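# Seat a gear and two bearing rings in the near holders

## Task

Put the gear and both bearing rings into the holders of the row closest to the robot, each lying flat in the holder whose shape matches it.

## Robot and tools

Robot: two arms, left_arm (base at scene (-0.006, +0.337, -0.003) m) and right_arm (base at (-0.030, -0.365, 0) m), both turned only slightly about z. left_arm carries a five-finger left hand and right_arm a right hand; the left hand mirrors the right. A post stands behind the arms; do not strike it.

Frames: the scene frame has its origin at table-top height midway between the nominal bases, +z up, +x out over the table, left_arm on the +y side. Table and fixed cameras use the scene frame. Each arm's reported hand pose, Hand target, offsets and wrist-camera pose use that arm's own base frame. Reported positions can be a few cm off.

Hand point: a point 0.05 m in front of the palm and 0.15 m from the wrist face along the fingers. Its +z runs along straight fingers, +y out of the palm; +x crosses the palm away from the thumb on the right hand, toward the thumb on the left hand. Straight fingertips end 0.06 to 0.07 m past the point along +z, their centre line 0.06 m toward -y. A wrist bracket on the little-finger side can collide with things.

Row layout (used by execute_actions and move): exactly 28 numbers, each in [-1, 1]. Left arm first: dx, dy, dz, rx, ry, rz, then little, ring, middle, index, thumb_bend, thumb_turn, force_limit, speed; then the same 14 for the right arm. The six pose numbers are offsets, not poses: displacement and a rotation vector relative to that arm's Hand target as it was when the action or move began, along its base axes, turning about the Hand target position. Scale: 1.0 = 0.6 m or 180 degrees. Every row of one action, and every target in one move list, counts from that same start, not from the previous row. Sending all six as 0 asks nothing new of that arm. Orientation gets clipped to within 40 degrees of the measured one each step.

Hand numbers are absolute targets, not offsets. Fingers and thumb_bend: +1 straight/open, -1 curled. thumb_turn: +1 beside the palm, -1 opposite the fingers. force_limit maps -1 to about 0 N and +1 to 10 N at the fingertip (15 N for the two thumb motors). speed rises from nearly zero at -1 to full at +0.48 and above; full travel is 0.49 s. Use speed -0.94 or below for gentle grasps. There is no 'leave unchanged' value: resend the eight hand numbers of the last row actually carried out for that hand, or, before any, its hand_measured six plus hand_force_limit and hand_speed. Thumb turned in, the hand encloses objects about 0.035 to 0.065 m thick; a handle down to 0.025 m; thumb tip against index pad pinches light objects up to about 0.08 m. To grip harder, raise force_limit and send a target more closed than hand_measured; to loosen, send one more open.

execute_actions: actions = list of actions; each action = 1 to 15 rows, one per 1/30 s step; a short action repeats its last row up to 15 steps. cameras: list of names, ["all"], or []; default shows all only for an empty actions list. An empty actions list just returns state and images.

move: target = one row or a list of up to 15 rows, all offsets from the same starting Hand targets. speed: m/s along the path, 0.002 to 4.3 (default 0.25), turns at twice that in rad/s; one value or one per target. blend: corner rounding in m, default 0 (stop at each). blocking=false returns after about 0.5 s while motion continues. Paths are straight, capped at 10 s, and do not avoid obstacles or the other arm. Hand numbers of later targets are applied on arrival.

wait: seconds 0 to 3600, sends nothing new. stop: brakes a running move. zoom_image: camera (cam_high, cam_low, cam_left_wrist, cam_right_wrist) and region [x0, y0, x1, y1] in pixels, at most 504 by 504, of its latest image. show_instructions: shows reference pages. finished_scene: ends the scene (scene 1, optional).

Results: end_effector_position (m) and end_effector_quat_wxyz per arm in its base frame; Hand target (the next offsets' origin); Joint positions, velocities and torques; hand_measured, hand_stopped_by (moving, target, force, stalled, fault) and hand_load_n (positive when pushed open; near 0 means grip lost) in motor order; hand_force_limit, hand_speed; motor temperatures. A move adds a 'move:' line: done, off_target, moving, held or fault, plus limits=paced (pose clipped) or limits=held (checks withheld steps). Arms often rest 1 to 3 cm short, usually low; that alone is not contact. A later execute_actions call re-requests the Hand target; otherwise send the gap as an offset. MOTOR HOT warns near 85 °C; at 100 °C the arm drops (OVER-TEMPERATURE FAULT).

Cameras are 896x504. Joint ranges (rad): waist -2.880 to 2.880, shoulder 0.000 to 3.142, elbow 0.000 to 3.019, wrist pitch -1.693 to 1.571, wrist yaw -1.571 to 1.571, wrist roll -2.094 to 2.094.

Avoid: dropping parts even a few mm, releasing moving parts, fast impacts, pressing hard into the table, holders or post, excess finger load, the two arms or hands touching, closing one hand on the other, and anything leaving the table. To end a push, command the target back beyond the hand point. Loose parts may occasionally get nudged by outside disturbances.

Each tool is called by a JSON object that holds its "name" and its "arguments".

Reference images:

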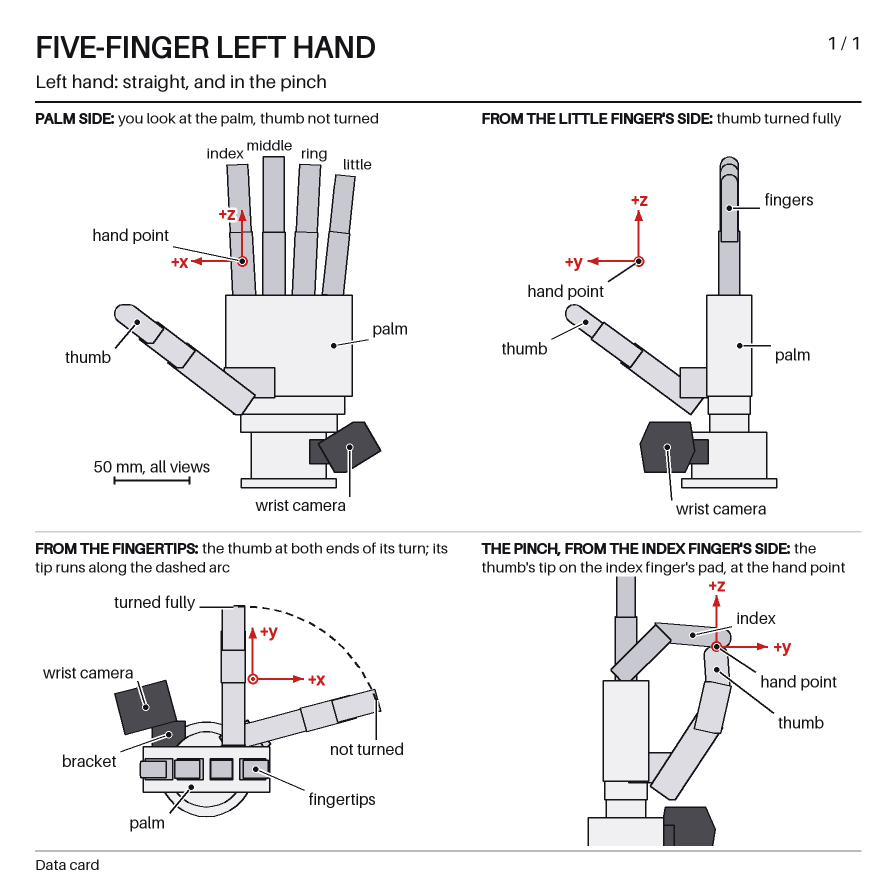

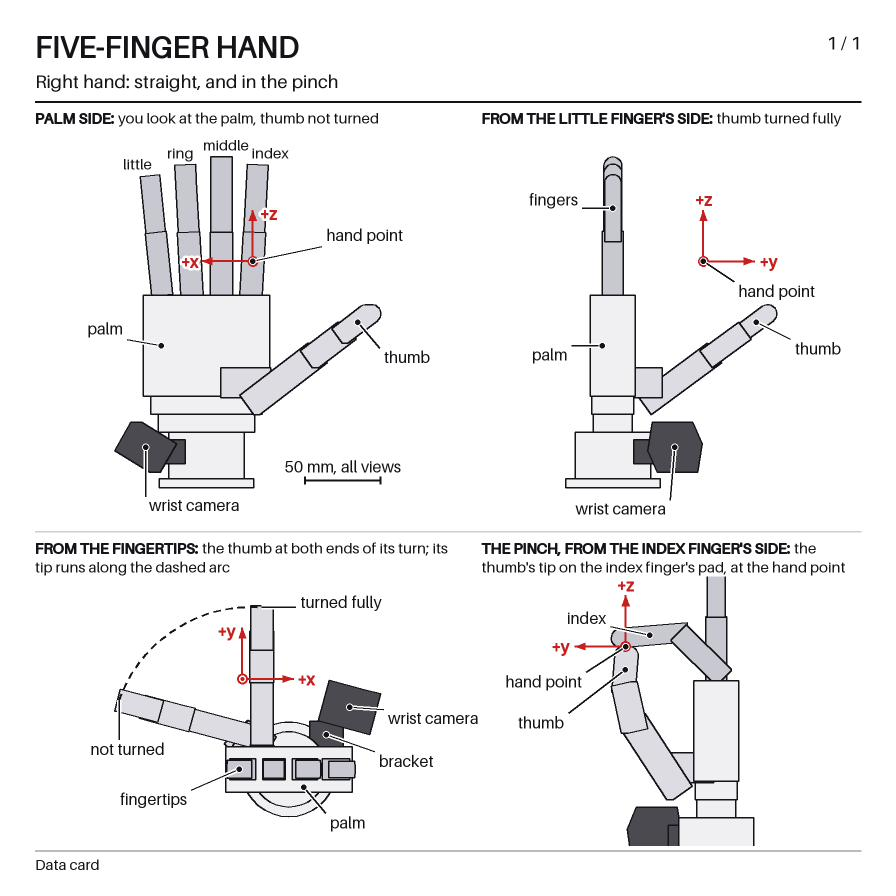

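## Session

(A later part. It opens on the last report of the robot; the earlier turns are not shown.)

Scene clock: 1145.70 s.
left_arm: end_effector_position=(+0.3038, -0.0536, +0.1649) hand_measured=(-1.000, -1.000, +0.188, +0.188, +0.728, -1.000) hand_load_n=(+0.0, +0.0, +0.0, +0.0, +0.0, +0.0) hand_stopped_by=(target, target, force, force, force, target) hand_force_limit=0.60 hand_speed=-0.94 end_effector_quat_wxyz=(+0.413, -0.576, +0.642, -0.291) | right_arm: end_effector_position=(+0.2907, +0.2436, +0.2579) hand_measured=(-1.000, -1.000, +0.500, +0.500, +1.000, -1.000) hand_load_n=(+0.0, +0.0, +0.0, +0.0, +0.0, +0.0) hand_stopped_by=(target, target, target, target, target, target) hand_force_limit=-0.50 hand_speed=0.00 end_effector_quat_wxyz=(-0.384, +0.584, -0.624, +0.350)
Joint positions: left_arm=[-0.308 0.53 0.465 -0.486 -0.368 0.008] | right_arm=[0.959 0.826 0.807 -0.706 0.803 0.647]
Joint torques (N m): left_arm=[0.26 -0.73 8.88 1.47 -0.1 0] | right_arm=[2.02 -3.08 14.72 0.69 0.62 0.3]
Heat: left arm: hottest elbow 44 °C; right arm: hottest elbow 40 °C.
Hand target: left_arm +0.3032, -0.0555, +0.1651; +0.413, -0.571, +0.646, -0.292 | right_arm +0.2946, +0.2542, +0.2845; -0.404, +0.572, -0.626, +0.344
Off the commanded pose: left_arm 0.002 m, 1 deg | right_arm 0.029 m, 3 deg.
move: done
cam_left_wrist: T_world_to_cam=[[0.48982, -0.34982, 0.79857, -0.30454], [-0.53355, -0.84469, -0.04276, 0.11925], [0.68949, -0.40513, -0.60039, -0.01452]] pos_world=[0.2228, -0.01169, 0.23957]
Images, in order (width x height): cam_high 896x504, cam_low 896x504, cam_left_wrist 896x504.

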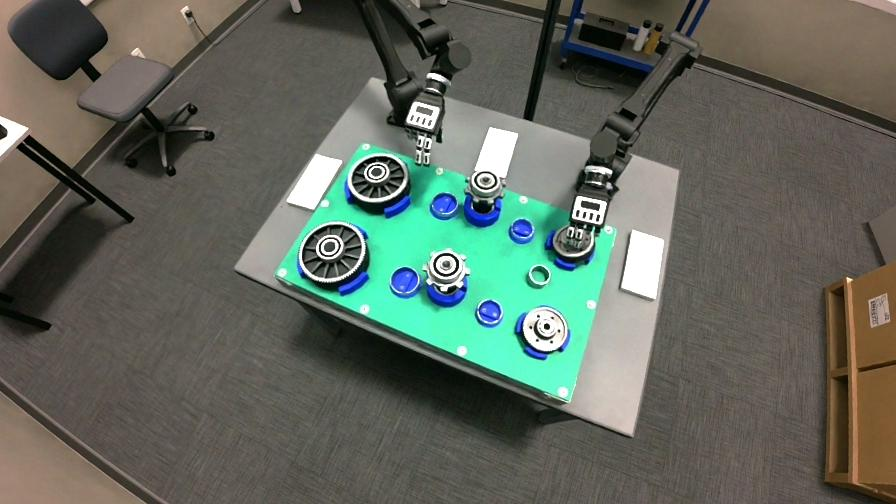

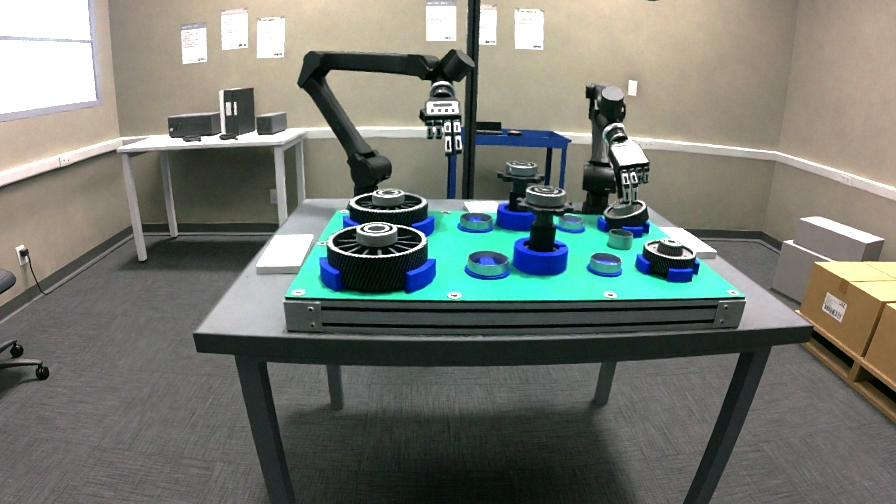

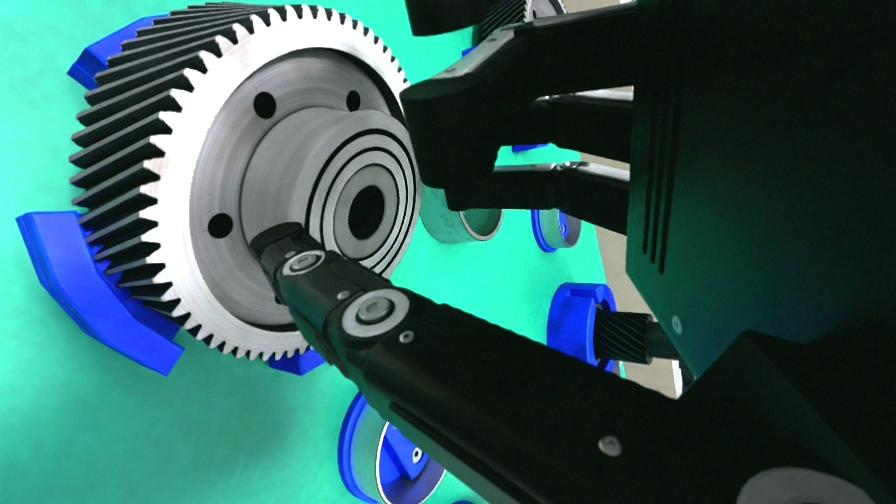

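{"name": "move", "arguments": {"target": [[0,0,0,0,0,0,-1,-1,0.45,0.45,0.95,-1,-0.1,-0.3,0,0,0,0,0,0,-1,-1,0.5,0.5,1.0,-1,-0.5,0],[0.0063,-0.0075,-0.0302,0.0032,0.0184,0,-1,-1,0.45,0.45,0.95,-1,-0.1,-0.3,0,0,0,0,0,0,-1,-1,0.5,0.5,1.0,-1,-0.5,0]], "speed": 0.04, "cameras": ["cam_left_wrist", "cam_low", "cam_high"]}}

{"name": "zoom_image", "arguments": {"camera": "cam_low", "region": [580, 150, 680, 250]}}

{"name": "zoom_image", "arguments": {"camera": "cam_high", "region": [540, 205, 610, 275]}}

Scene clock: 1166.57 s.
left_arm: end_effector_position=(+0.3049, -0.0561, +0.1467) hand_measured=(-1.000, -1.000, +0.450, +0.450, +0.950, -1.000) hand_load_n=(+0.0, +0.0, +0.0, +0.0, +0.0, +0.0) hand_stopped_by=(target, target, target, target, target, target) hand_force_limit=-0.10 hand_speed=-0.30 end_effector_quat_wxyz=(+0.398, -0.578, +0.659, -0.269) | right_arm: end_effector_position=(+0.2907, +0.2436, +0.2579) hand_measured=(-1.000, -1.000, +0.500, +0.500, +1.000, -1.000) hand_load_n=(+0.0, +0.0, +0.0, +0.0, +0.0, +0.0) hand_stopped_by=(target, target, target, target, target, target) hand_force_limit=-0.50 hand_speed=0.00 end_effector_quat_wxyz=(-0.384, +0.584, -0.624, +0.350)
Joint positions: left_arm=[-0.315 0.594 0.465 -0.486 -0.369 0.008] | right_arm=[0.959 0.826 0.807 -0.706 0.803 0.647]
Joint torques (N m): left_arm=[-0.38 -0.73 8.96 1.98 -0.25 -0.07] | right_arm=[1.79 -2.55 14.75 0.77 0.66 0.27]
Heat: left arm: hottest elbow 44 °C; right arm: hottest elbow 40 °C.
Hand target: left_arm +0.3070, -0.0599, +0.1470; +0.398, -0.577, +0.659, -0.273 | right_arm +0.2946, +0.2542, +0.2845; -0.404, +0.572, -0.626, +0.344
Off the commanded pose: left_arm 0.004 m, 0 deg | right_arm 0.029 m, 3 deg.
move: done
cam_left_wrist: T_world_to_cam=[[0.53494, -0.36868, 0.7602, -0.30066], [-0.54118, -0.84048, -0.0268, 0.11718], [0.64882, -0.39707, -0.64913, -0.00727]] pos_world=[0.22897, -0.01525, 0.22698]
Images, in order (width x height): cam_high 896x504, cam_low 896x504, cam_left_wrist 896x504.

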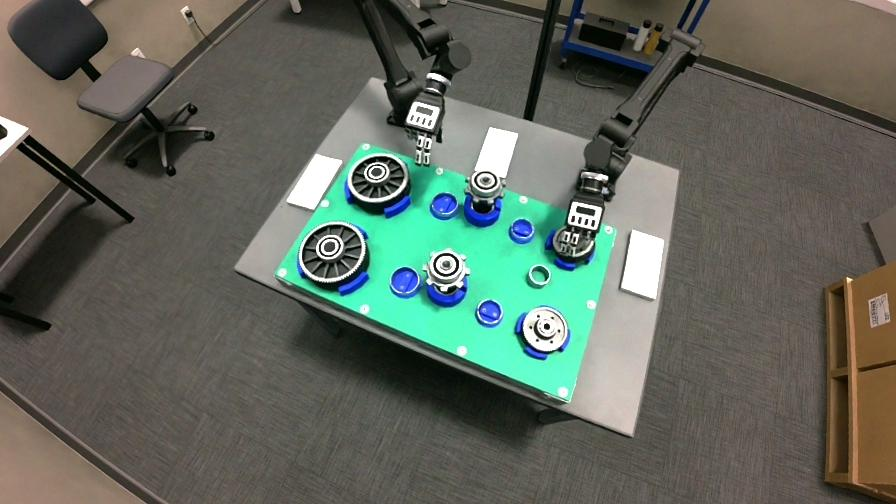

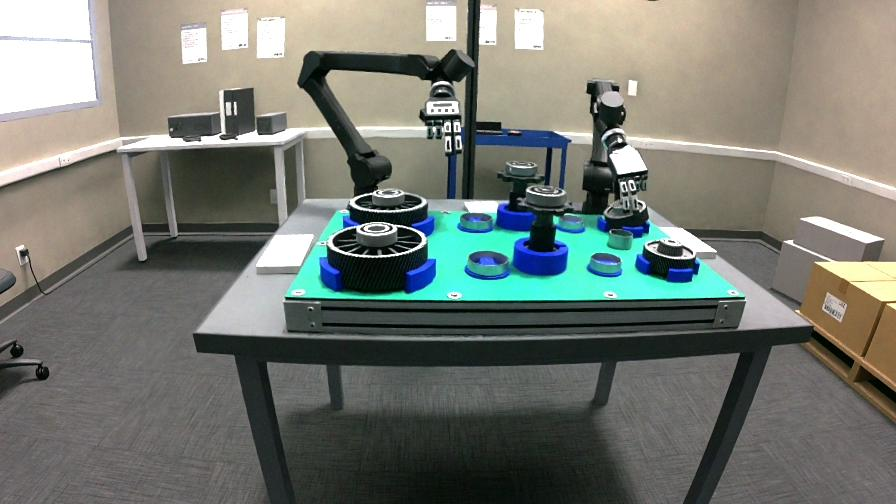

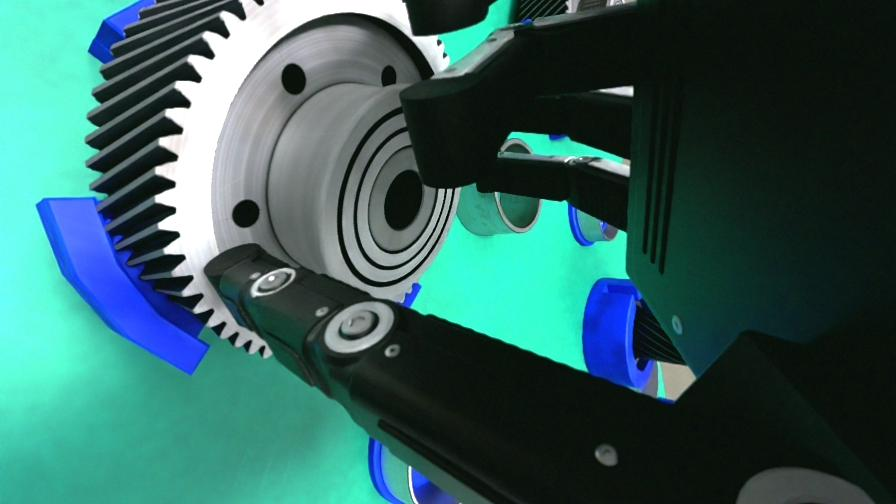

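Scaled by 5.040.

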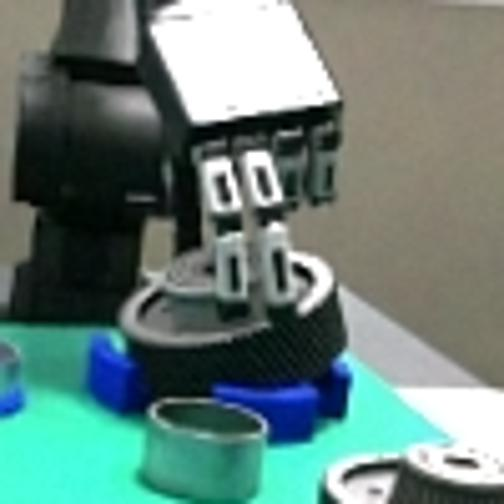

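Scaled by 7.200.

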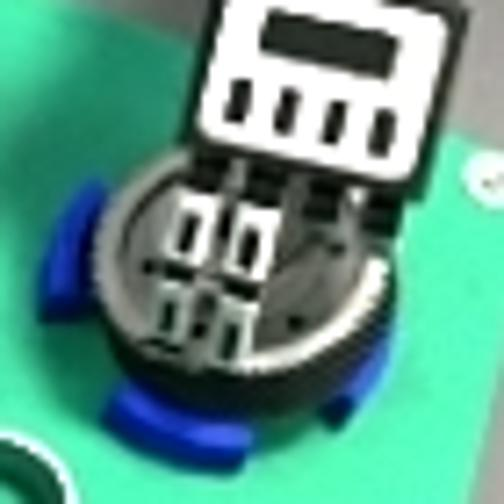

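{"name": "move", "arguments": {"target": [[0,0,0,0,0,0,-1,-1,0.1,0.1,0.6,-1,-0.5,-0.94,0,0,0,0,0,0,-1,-1,0.5,0.5,1.0,-1,-0.5,0],[0,0,0,0,0,0,-1,-1,-0.1,-0.1,0.5,-1,0.1,-0.94,0,0,0,0,0,0,-1,-1,0.5,0.5,1.0,-1,-0.5,0],[0,0,0,0,0,0,-1,-1,-0.4,-0.4,0.2,-1,0.9,-0.94,0,0,0,0,0,0,-1,-1,0.5,0.5,1.0,-1,-0.5,0]], "cameras": ["cam_left_wrist", "cam_high"]}}

{"name": "zoom_image", "arguments": {"camera": "cam_high", "region": [540, 205, 610, 275]}}

Scene clock: 1175.07 s.
left_arm: end_effector_position=(+0.3068, -0.0577, +0.1464) hand_measured=(-1.000, -1.000, +0.168, +0.152, +0.724, -1.000) hand_load_n=(+0.0, +0.0, +8.5, +10.0, +13.0, +0.5) hand_stopped_by=(target, target, force, force, force, target) hand_force_limit=0.90 hand_speed=-0.94 end_effector_quat_wxyz=(+0.398, -0.578, +0.659, -0.270) | right_arm: end_effector_position=(+0.2907, +0.2436, +0.2579) hand_measured=(-1.000, -1.000, +0.500, +0.500, +1.000, -1.000) hand_load_n=(+0.0, +0.5, +0.0, +0.0, +0.0, +0.0) hand_stopped_by=(target, target, target, target, target, target) hand_force_limit=-0.50 hand_speed=0.00 end_effector_quat_wxyz=(-0.384, +0.584, -0.624, +0.350)
Joint positions: left_arm=[-0.318 0.601 0.465 -0.477 -0.369 0.007] | right_arm=[0.959 0.826 0.807 -0.706 0.803 0.647]
Joint torques (N m): left_arm=[1.03 -0.91 8.83 1.7 -0.3 -0.08] | right_arm=[2.2 -3.08 14.83 0.62 0.63 0.29]
Heat: left arm: hottest elbow 44 °C; right arm: hottest elbow 40 °C.
Hand target: left_arm +0.3071, -0.0599, +0.1471; +0.398, -0.577, +0.659, -0.273 | right_arm +0.2946, +0.2542, +0.2845; -0.404, +0.572, -0.626, +0.344
Off the commanded pose: left_arm 0.002 m, 0 deg | right_arm 0.029 m, 3 deg.
move: done
cam_left_wrist: T_world_to_cam=[[0.53251, -0.36817, 0.76216, -0.30147], [-0.5427, -0.83951, -0.02636, 0.11726], [0.64955, -0.39959, -0.64685, -0.01]] pos_world=[0.23066, -0.01655, 0.22639]
Images, in order (width x height): cam_high 896x504, cam_left_wrist 896x504.

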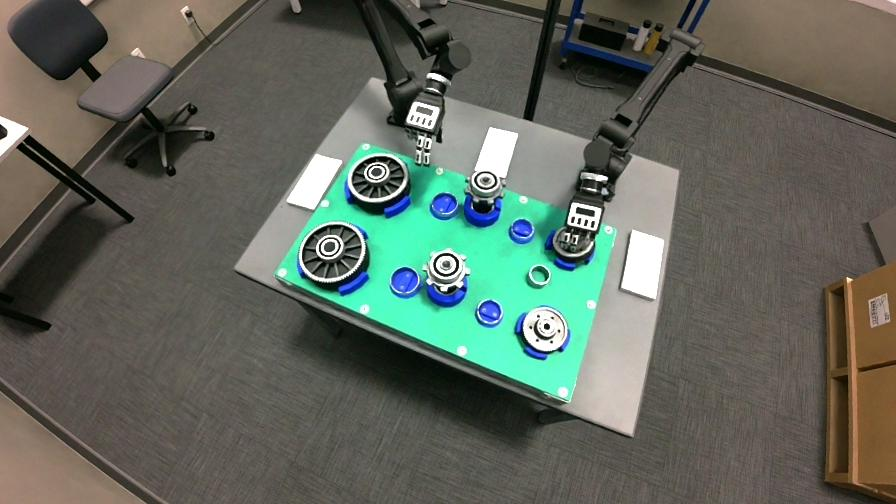

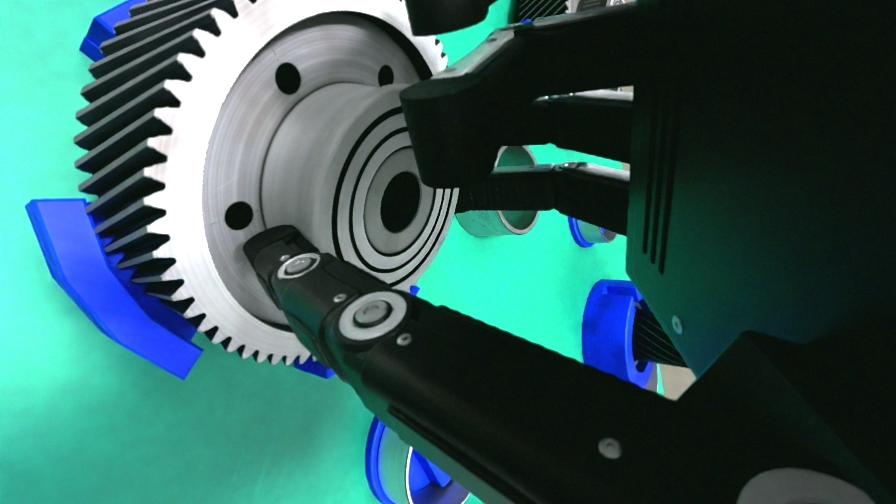

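Scaled by 7.200.

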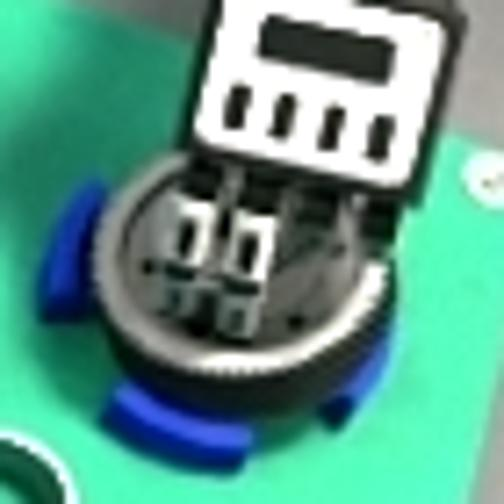

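{"name": "move", "arguments": {"target": [0,0,0.02,-0.0021,-0.0123,0,-1,-1,-0.4,-0.4,0.2,-1,0.9,-0.94,0,0,0,0,0,0,-1,-1,0.5,0.5,1.0,-1,-0.5,0], "speed": 0.03, "cameras": ["cam_low","cam_left_wrist","cam_high"]}}

{"name": "zoom_image", "arguments": {"camera": "cam_low", "region": [580, 150, 680, 250]}}

Scene clock: 1177.67 s.
left_arm: end_effector_position=(+0.3068, -0.0574, +0.1472) hand_measured=(-1.000, -1.000, +0.170, +0.152, +0.724, -1.000) hand_load_n=(+0.0, +0.0, +10.0, +11.5, +12.5, +0.5) hand_stopped_by=(target, target, force, force, force, target) hand_force_limit=0.90 hand_speed=-0.94 end_effector_quat_wxyz=(+0.399, -0.578, +0.658, -0.271) | right_arm: end_effector_position=(+0.2907, +0.2436, +0.2579) hand_measured=(-1.000, -1.000, +0.500, +0.500, +1.000, -1.000) hand_load_n=(+0.0, +0.0, +0.0, +0.0, +0.0, +0.0) hand_stopped_by=(target, target, target, target, target, target) hand_force_limit=-0.50 hand_speed=0.00 end_effector_quat_wxyz=(-0.384, +0.584, -0.624, +0.350)
Joint positions: left_arm=[-0.318 0.599 0.465 -0.477 -0.37 0.007] | right_arm=[0.959 0.826 0.807 -0.706 0.803 0.647]
Joint torques (N m): left_arm=[0.91 -4.42 9.18 1.29 -0.61 0.01] | right_arm=[1.67 -2.49 14.71 0.62 0.64 0.32]
Heat: left arm: hottest elbow 44 °C; right arm: hottest elbow 41 °C.
Hand target: left_arm +0.3071, -0.0598, +0.1591; +0.408, -0.573, +0.650, -0.286 | right_arm +0.2946, +0.2542, +0.2845; -0.404, +0.572, -0.626, +0.344
Off the commanded pose: left_arm 0.012 m, 2 deg | right_arm 0.029 m, 3 deg.
move: off_target (left_arm)
cam_left_wrist: T_world_to_cam=[[0.53073, -0.36744, 0.76375, -0.30163], [-0.54183, -0.84003, -0.02762, 0.11735], [0.65172, -0.39917, -0.64492, -0.01026]] pos_world=[0.23036, -0.01635, 0.22699]
Images, in order (width x height): cam_high 896x504, cam_low 896x504, cam_left_wrist 896x504.

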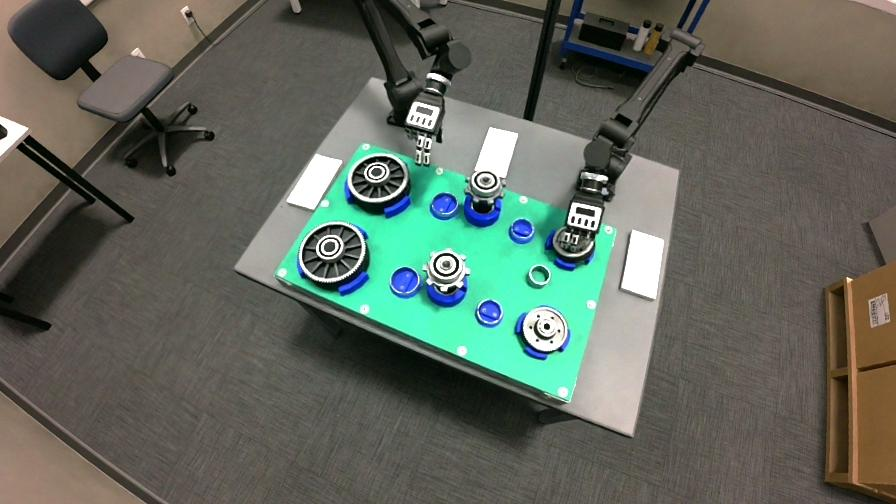

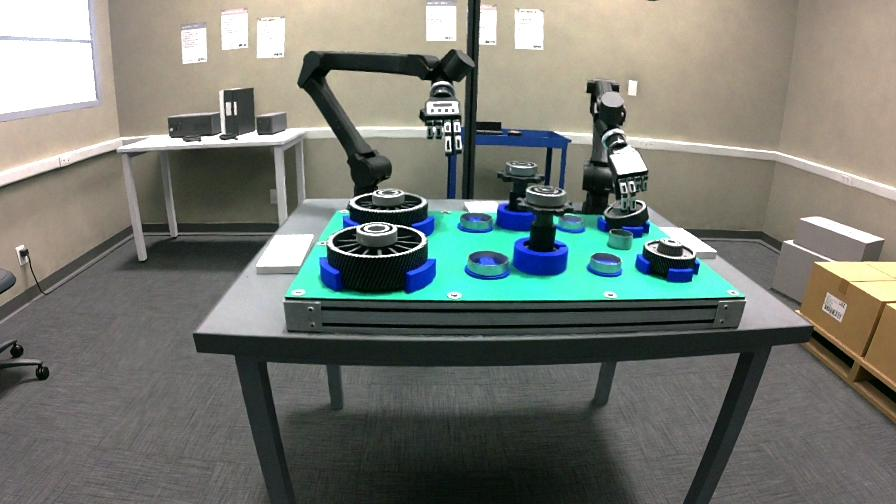

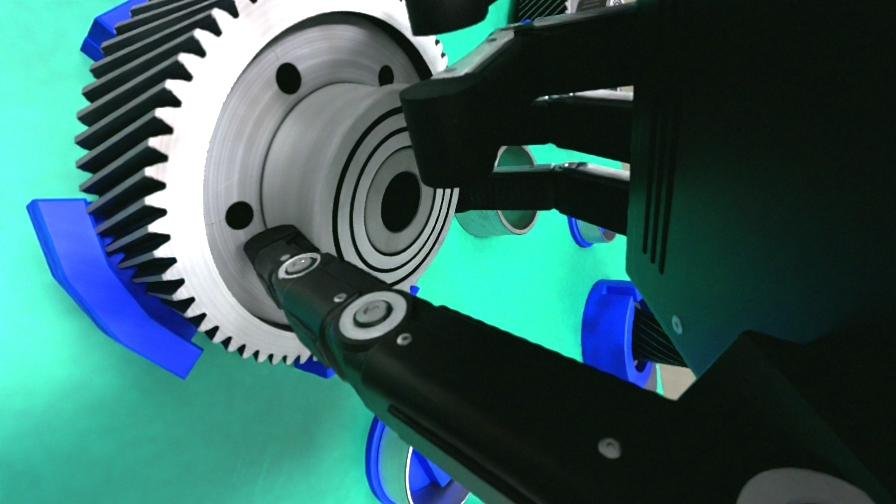

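Scaled by 5.040.

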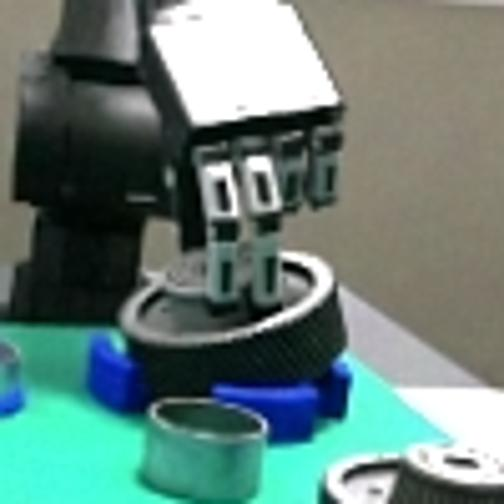

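{"name": "move", "arguments": {"target": [0,-0.02,0.01,-0.001,-0.006,0,-1,-1,-0.4,-0.4,0.2,-1,0.9,-0.94,0,0,0,0,0,0,-1,-1,0.5,0.5,1.0,-1,-0.5,0], "speed": 0.03, "cameras": ["cam_low","cam_left_wrist","cam_high"]}}

{"name": "zoom_image", "arguments": {"camera": "cam_low", "region": [580, 150, 680, 250]}}

Scene clock: 1180.83 s.
left_arm: end_effector_position=(+0.3056, -0.0606, +0.1478) hand_measured=(-1.000, -1.000, +0.170, +0.152, +0.724, -1.000) hand_load_n=(+0.0, +0.5, +12.0, +11.5, +13.0, +0.0) hand_stopped_by=(target, target, force, force, force, target) hand_force_limit=0.90 hand_speed=-0.94 end_effector_quat_wxyz=(+0.412, -0.576, +0.654, -0.265) | right_arm: end_effector_position=(+0.2907, +0.2436, +0.2579) hand_measured=(-1.000, -1.000, +0.500, +0.500, +1.000, -1.000) hand_load_n=(+0.0, +0.5, +0.0, +0.0, +0.0, +0.0) hand_stopped_by=(target, target, target, target, target, target) hand_force_limit=-0.50 hand_speed=0.00 end_effector_quat_wxyz=(-0.384, +0.584, -0.624, +0.350)
Joint positions: left_arm=[-0.367 0.599 0.462 -0.475 -0.437 -0.01] | right_arm=[0.959 0.826 0.807 -0.706 0.803 0.647]
Joint torques (N m): left_arm=[-0.67 -3.43 9.92 1.65 -0.03 -0.18] | right_arm=[2.02 -2.96 14.78 0.64 0.64 0.3]
Heat: left arm: hottest elbow 44 °C; right arm: hottest elbow 41 °C.
Hand target: left_arm +0.3070, -0.0718, +0.1650; +0.414, -0.571, +0.646, -0.292 | right_arm +0.2946, +0.2542, +0.2845; -0.404, +0.572, -0.626, +0.344
Off the commanded pose: left_arm 0.021 m, 3 deg | right_arm 0.029 m, 3 deg.
move: off_target (left_arm)
cam_left_wrist: T_world_to_cam=[[0.52563, -0.37693, 0.76265, -0.30146], [-0.52914, -0.84683, -0.05384, 0.11368], [0.66613, -0.37525, -0.64456, -0.01339]] pos_world=[0.22753, -0.02239, 0.2274]
Images, in order (width x height): cam_high 896x504, cam_low 896x504, cam_left_wrist 896x504.

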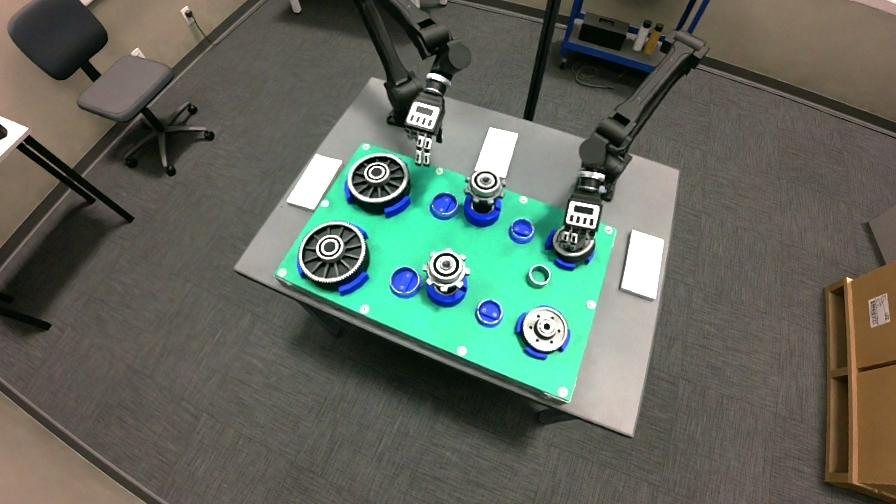

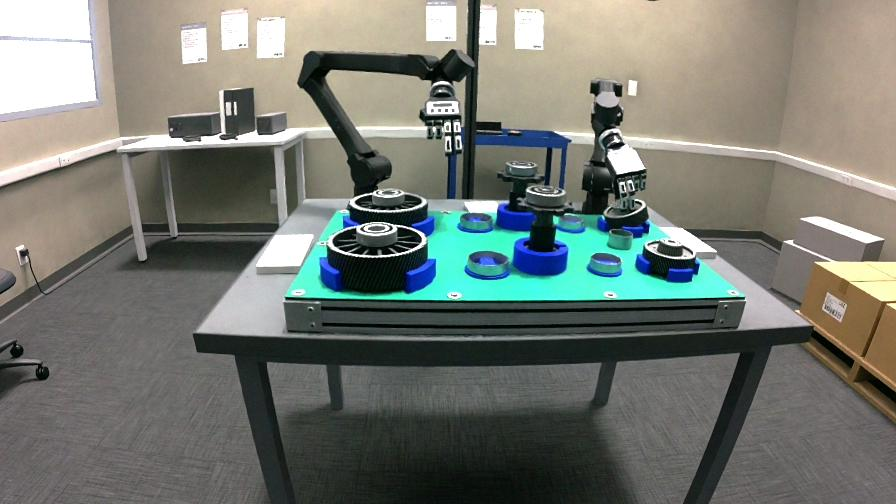

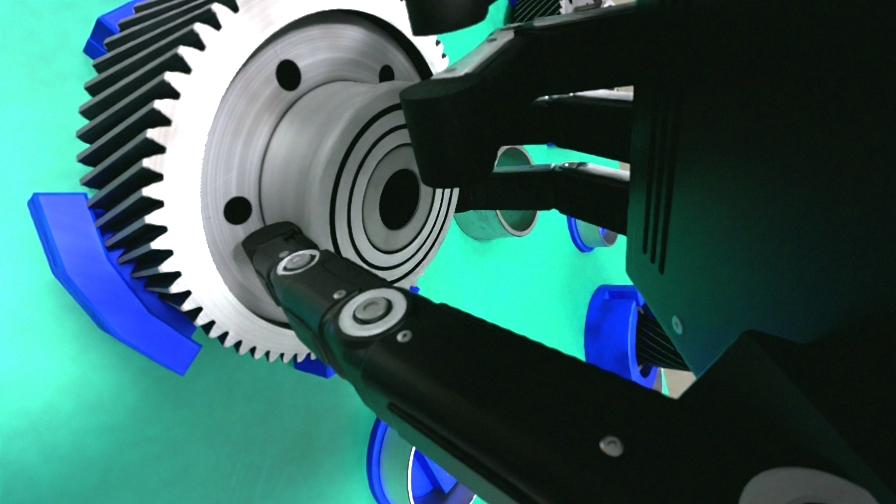

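Scaled by 5.040.

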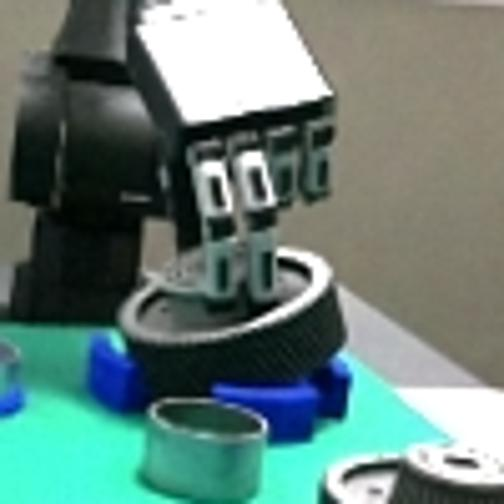

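{"name": "zoom_image", "arguments": {"camera": "cam_low", "region": [620, 220, 720, 300]}}

{"name": "zoom_image", "arguments": {"camera": "cam_high", "region": [510, 295, 580, 365]}}

{"name": "zoom_image", "arguments": {"camera": "cam_low", "region": [590, 190, 660, 245]}}

Scaled by 5.040.

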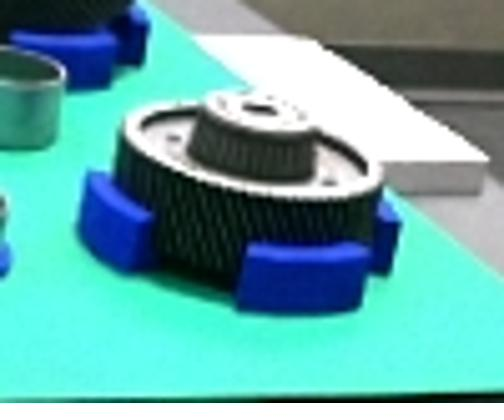

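Scaled by 7.200.

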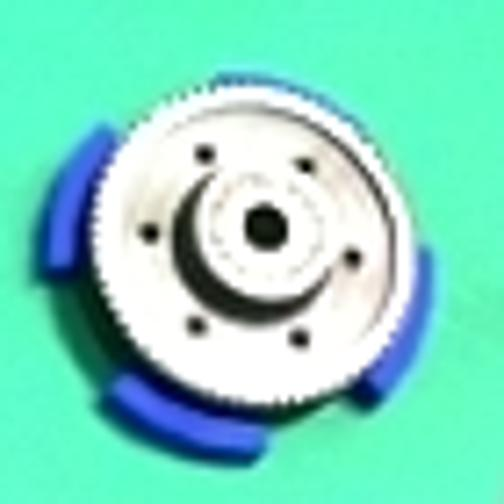

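Scaled by 7.200.

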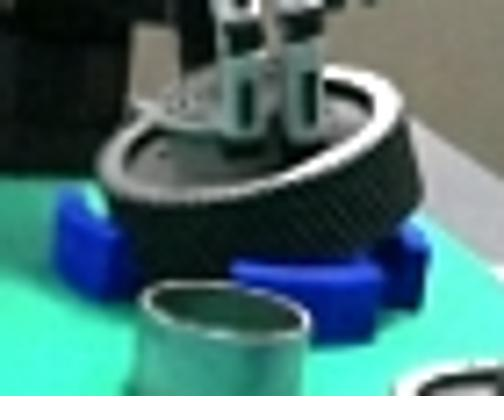

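{"name": "zoom_image", "arguments": {"camera": "cam_left_wrist", "region": [10, 120, 260, 400]}}

{"name": "zoom_image", "arguments": {"camera": "cam_left_wrist", "region": [60, 0, 260, 120]}}

Scaled by 1.800.

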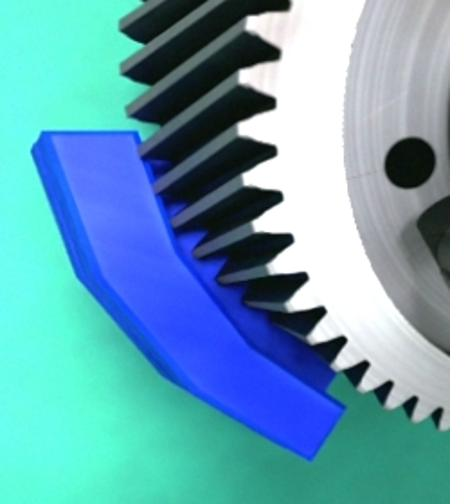

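Scaled by 2.520.

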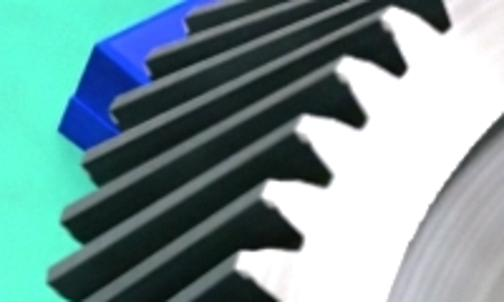

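{"name": "move", "arguments": {"target": [0,0.01,0.02,-0.0021,-0.0123,0,-1,-1,-0.4,-0.4,0.2,-1,0.9,-0.94,0,0,0,0,0,0,-1,-1,0.5,0.5,1.0,-1,-0.5,0], "speed": 0.03, "cameras": ["cam_low","cam_left_wrist","cam_high"]}}

{"name": "zoom_image", "arguments": {"camera": "cam_low", "region": [590, 190, 660, 245]}}

Scene clock: 1197.43 s.
left_arm: end_effector_position=(+0.3028, -0.0620, +0.1513) hand_measured=(-1.000, -1.000, +0.170, +0.152, +0.726, -1.000) hand_load_n=(+0.0, +0.0, +14.5, +13.0, +16.0, +1.0) hand_stopped_by=(target, target, force, force, force, target) hand_force_limit=0.90 hand_speed=-0.94 end_effector_quat_wxyz=(+0.412, -0.573, +0.652, -0.277) | right_arm: end_effector_position=(+0.2907, +0.2436, +0.2579) hand_measured=(-1.000, -1.000, +0.500, +0.500, +1.000, -1.000) hand_load_n=(+0.0, +0.0, +0.0, +0.0, +0.0, +0.0) hand_stopped_by=(target, target, target, target, target, target) hand_force_limit=-0.50 hand_speed=0.00 end_effector_quat_wxyz=(-0.384, +0.584, -0.624, +0.350)
Joint positions: left_arm=[-0.367 0.569 0.454 -0.475 -0.424 -0.01] | right_arm=[0.959 0.826 0.807 -0.706 0.803 0.647]
Joint torques (N m): left_arm=[0.56 -4.37 10.43 1.83 0.1 -0.03] | right_arm=[1.73 -3.14 14.89 0.69 0.65 0.25]
Heat: left arm: hottest elbow 43 °C; right arm: hottest elbow 41 °C.
Hand target: left_arm +0.3070, -0.0659, +0.1770; +0.424, -0.567, +0.637, -0.305 | right_arm +0.2946, +0.2542, +0.2845; -0.404, +0.572, -0.626, +0.344
Off the commanded pose: left_arm 0.026 m, 4 deg | right_arm 0.029 m, 3 deg.
move: off_target (left_arm)
cam_left_wrist: T_world_to_cam=[[0.50813, -0.37086, 0.77735, -0.29977], [-0.53657, -0.8423, -0.05111, 0.11335], [0.67372, -0.39113, -0.62699, -0.01577]] pos_world=[0.22377, -0.02186, 0.22893]
Images, in order (width x height): cam_high 896x504, cam_low 896x504, cam_left_wrist 896x504.

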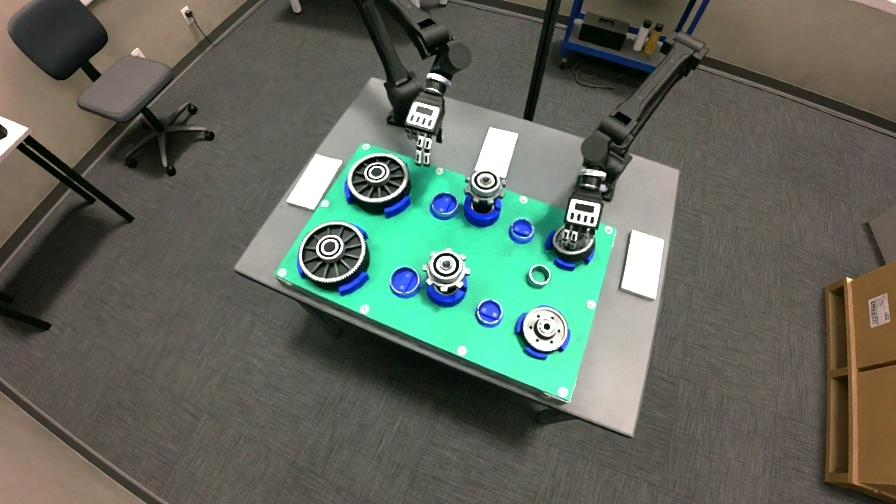

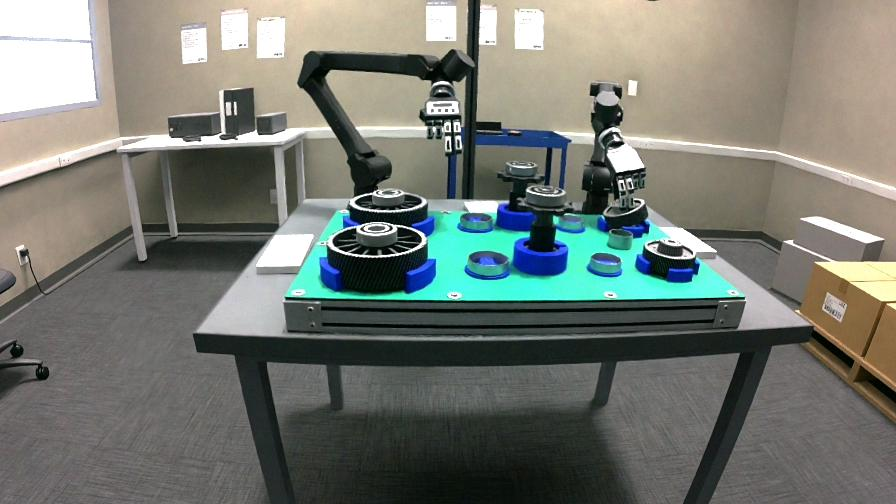

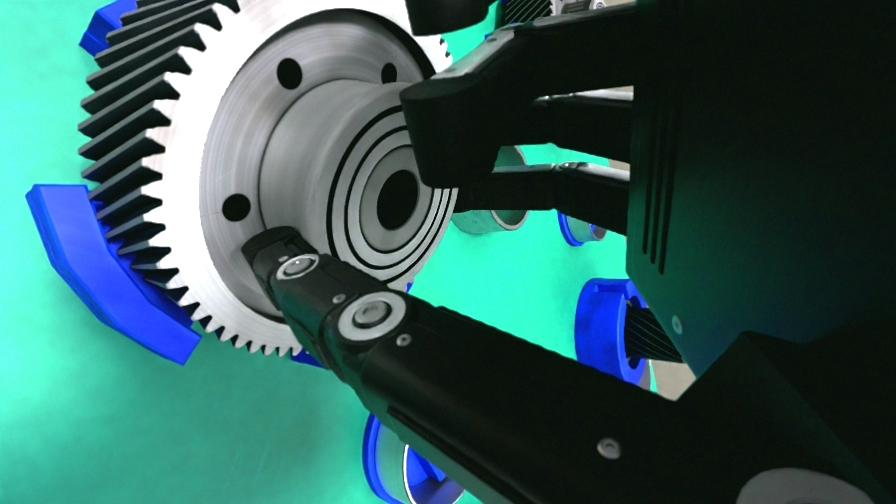

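Scaled by 7.200.

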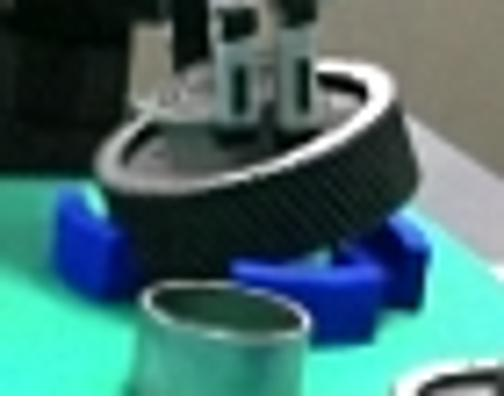

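{"name": "move", "arguments": {"target": [0,-0.025,0.005,0,0,0,-1,-1,-0.4,-0.4,0.2,-1,0.9,-0.94,0,0,0,0,0,0,-1,-1,0.5,0.5,1.0,-1,-0.5,0], "speed": 0.03, "cameras": ["cam_low","cam_left_wrist","cam_high"]}}

{"name": "zoom_image", "arguments": {"camera": "cam_low", "region": [590, 190, 660, 245]}}

{"name": "zoom_image", "arguments": {"camera": "cam_high", "region": [540, 205, 610, 275]}}

Scene clock: 1200.70 s.
left_arm: end_effector_position=(+0.3019, -0.0642, +0.1520) hand_measured=(-1.000, -1.000, +0.170, +0.152, +0.726, -1.000) hand_load_n=(+0.0, +0.0, +15.0, +11.5, +18.0, +0.0) hand_stopped_by=(target, target, force, force, force, target) hand_force_limit=0.90 hand_speed=-0.94 end_effector_quat_wxyz=(+0.425, -0.569, +0.651, -0.268) | right_arm: end_effector_position=(+0.2907, +0.2436, +0.2579) hand_measured=(-1.000, -1.000, +0.500, +0.500, +1.000, -1.000) hand_load_n=(+0.0, +0.0, +0.0, +0.0, +0.0, +0.0) hand_stopped_by=(target, target, target, target, target, target) hand_force_limit=-0.50 hand_speed=0.00 end_effector_quat_wxyz=(-0.384, +0.584, -0.624, +0.350)
Joint positions: left_arm=[-0.413 0.574 0.454 -0.475 -0.488 -0.018] | right_arm=[0.959 0.826 0.807 -0.706 0.803 0.647]
Joint torques (N m): left_arm=[-1.03 -3.08 11.77 1.29 0.14 -0.33] | right_arm=[2.2 -2.49 14.86 0.7 0.6 0.33]
Heat: left arm: hottest elbow 43 °C; right arm: hottest elbow 41 °C.
Hand target: left_arm +0.3070, -0.0809, +0.1800; +0.424, -0.567, +0.637, -0.305 | right_arm +0.2946, +0.2542, +0.2845; -0.404, +0.572, -0.626, +0.344
Off the commanded pose: left_arm 0.033 m, 5 deg | right_arm 0.029 m, 3 deg.
move: off_target (left_arm)
cam_left_wrist: T_world_to_cam=[[0.50443, -0.38771, 0.77151, -0.29979], [-0.52724, -0.84591, -0.08038, 0.1124], [0.68379, -0.36622, -0.63112, -0.01633]] pos_world=[0.22165, -0.02713, 0.23002]
Images, in order (width x height): cam_high 896x504, cam_low 896x504, cam_left_wrist 896x504.

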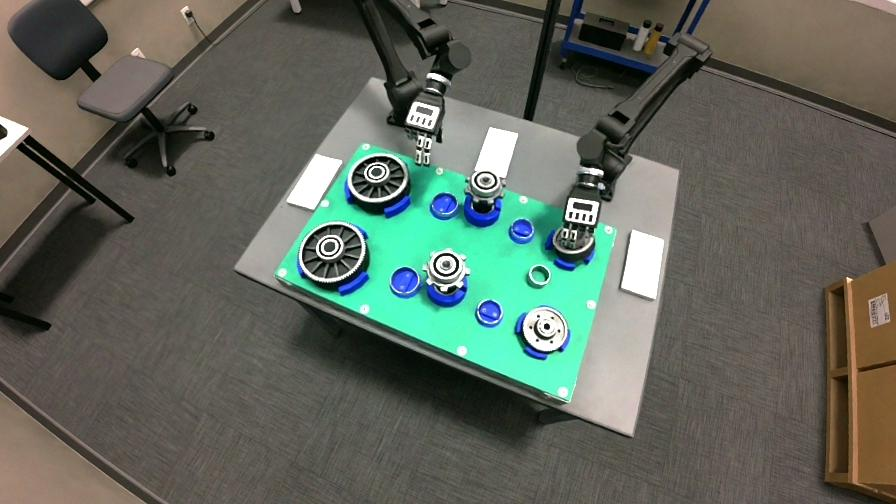

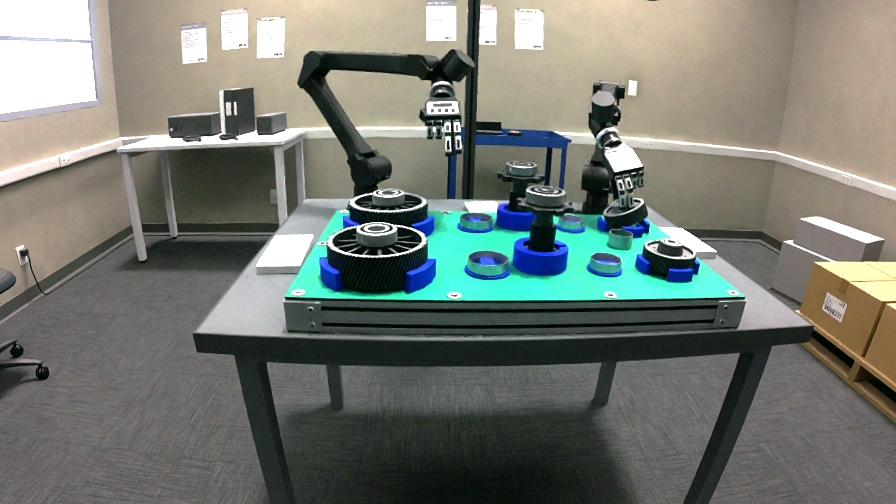

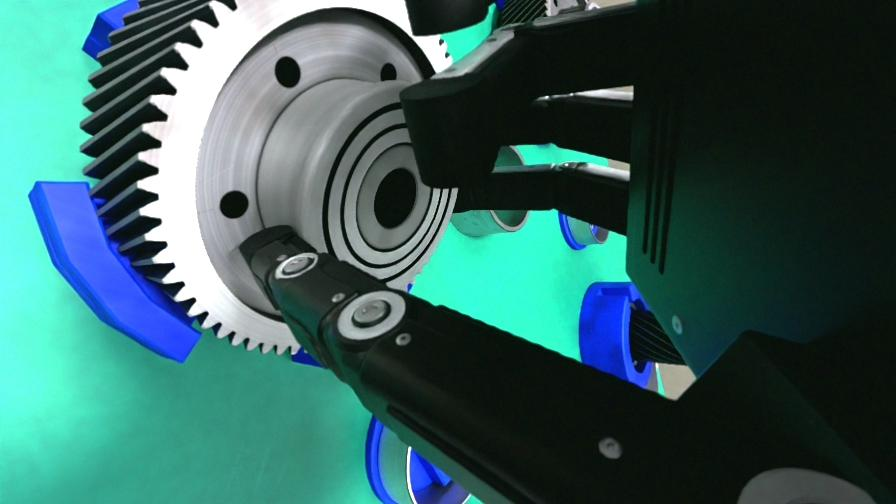

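Scaled by 7.200.

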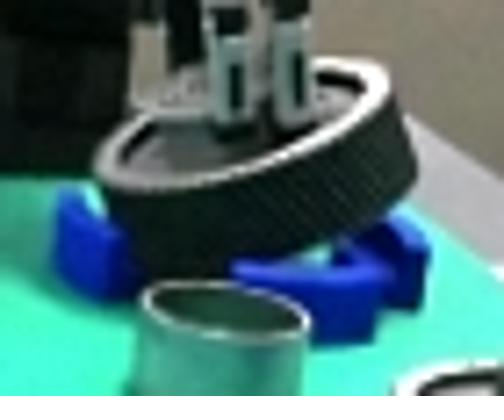

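Scaled by 7.200.

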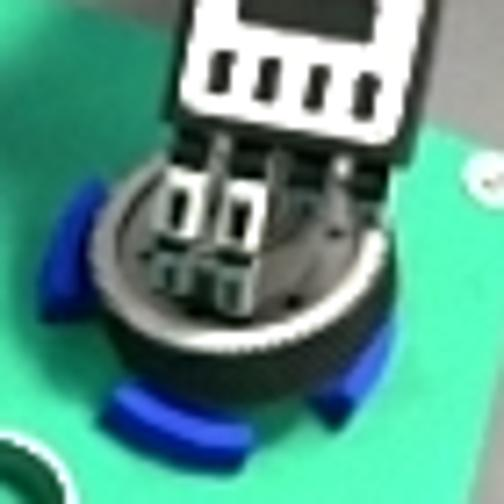

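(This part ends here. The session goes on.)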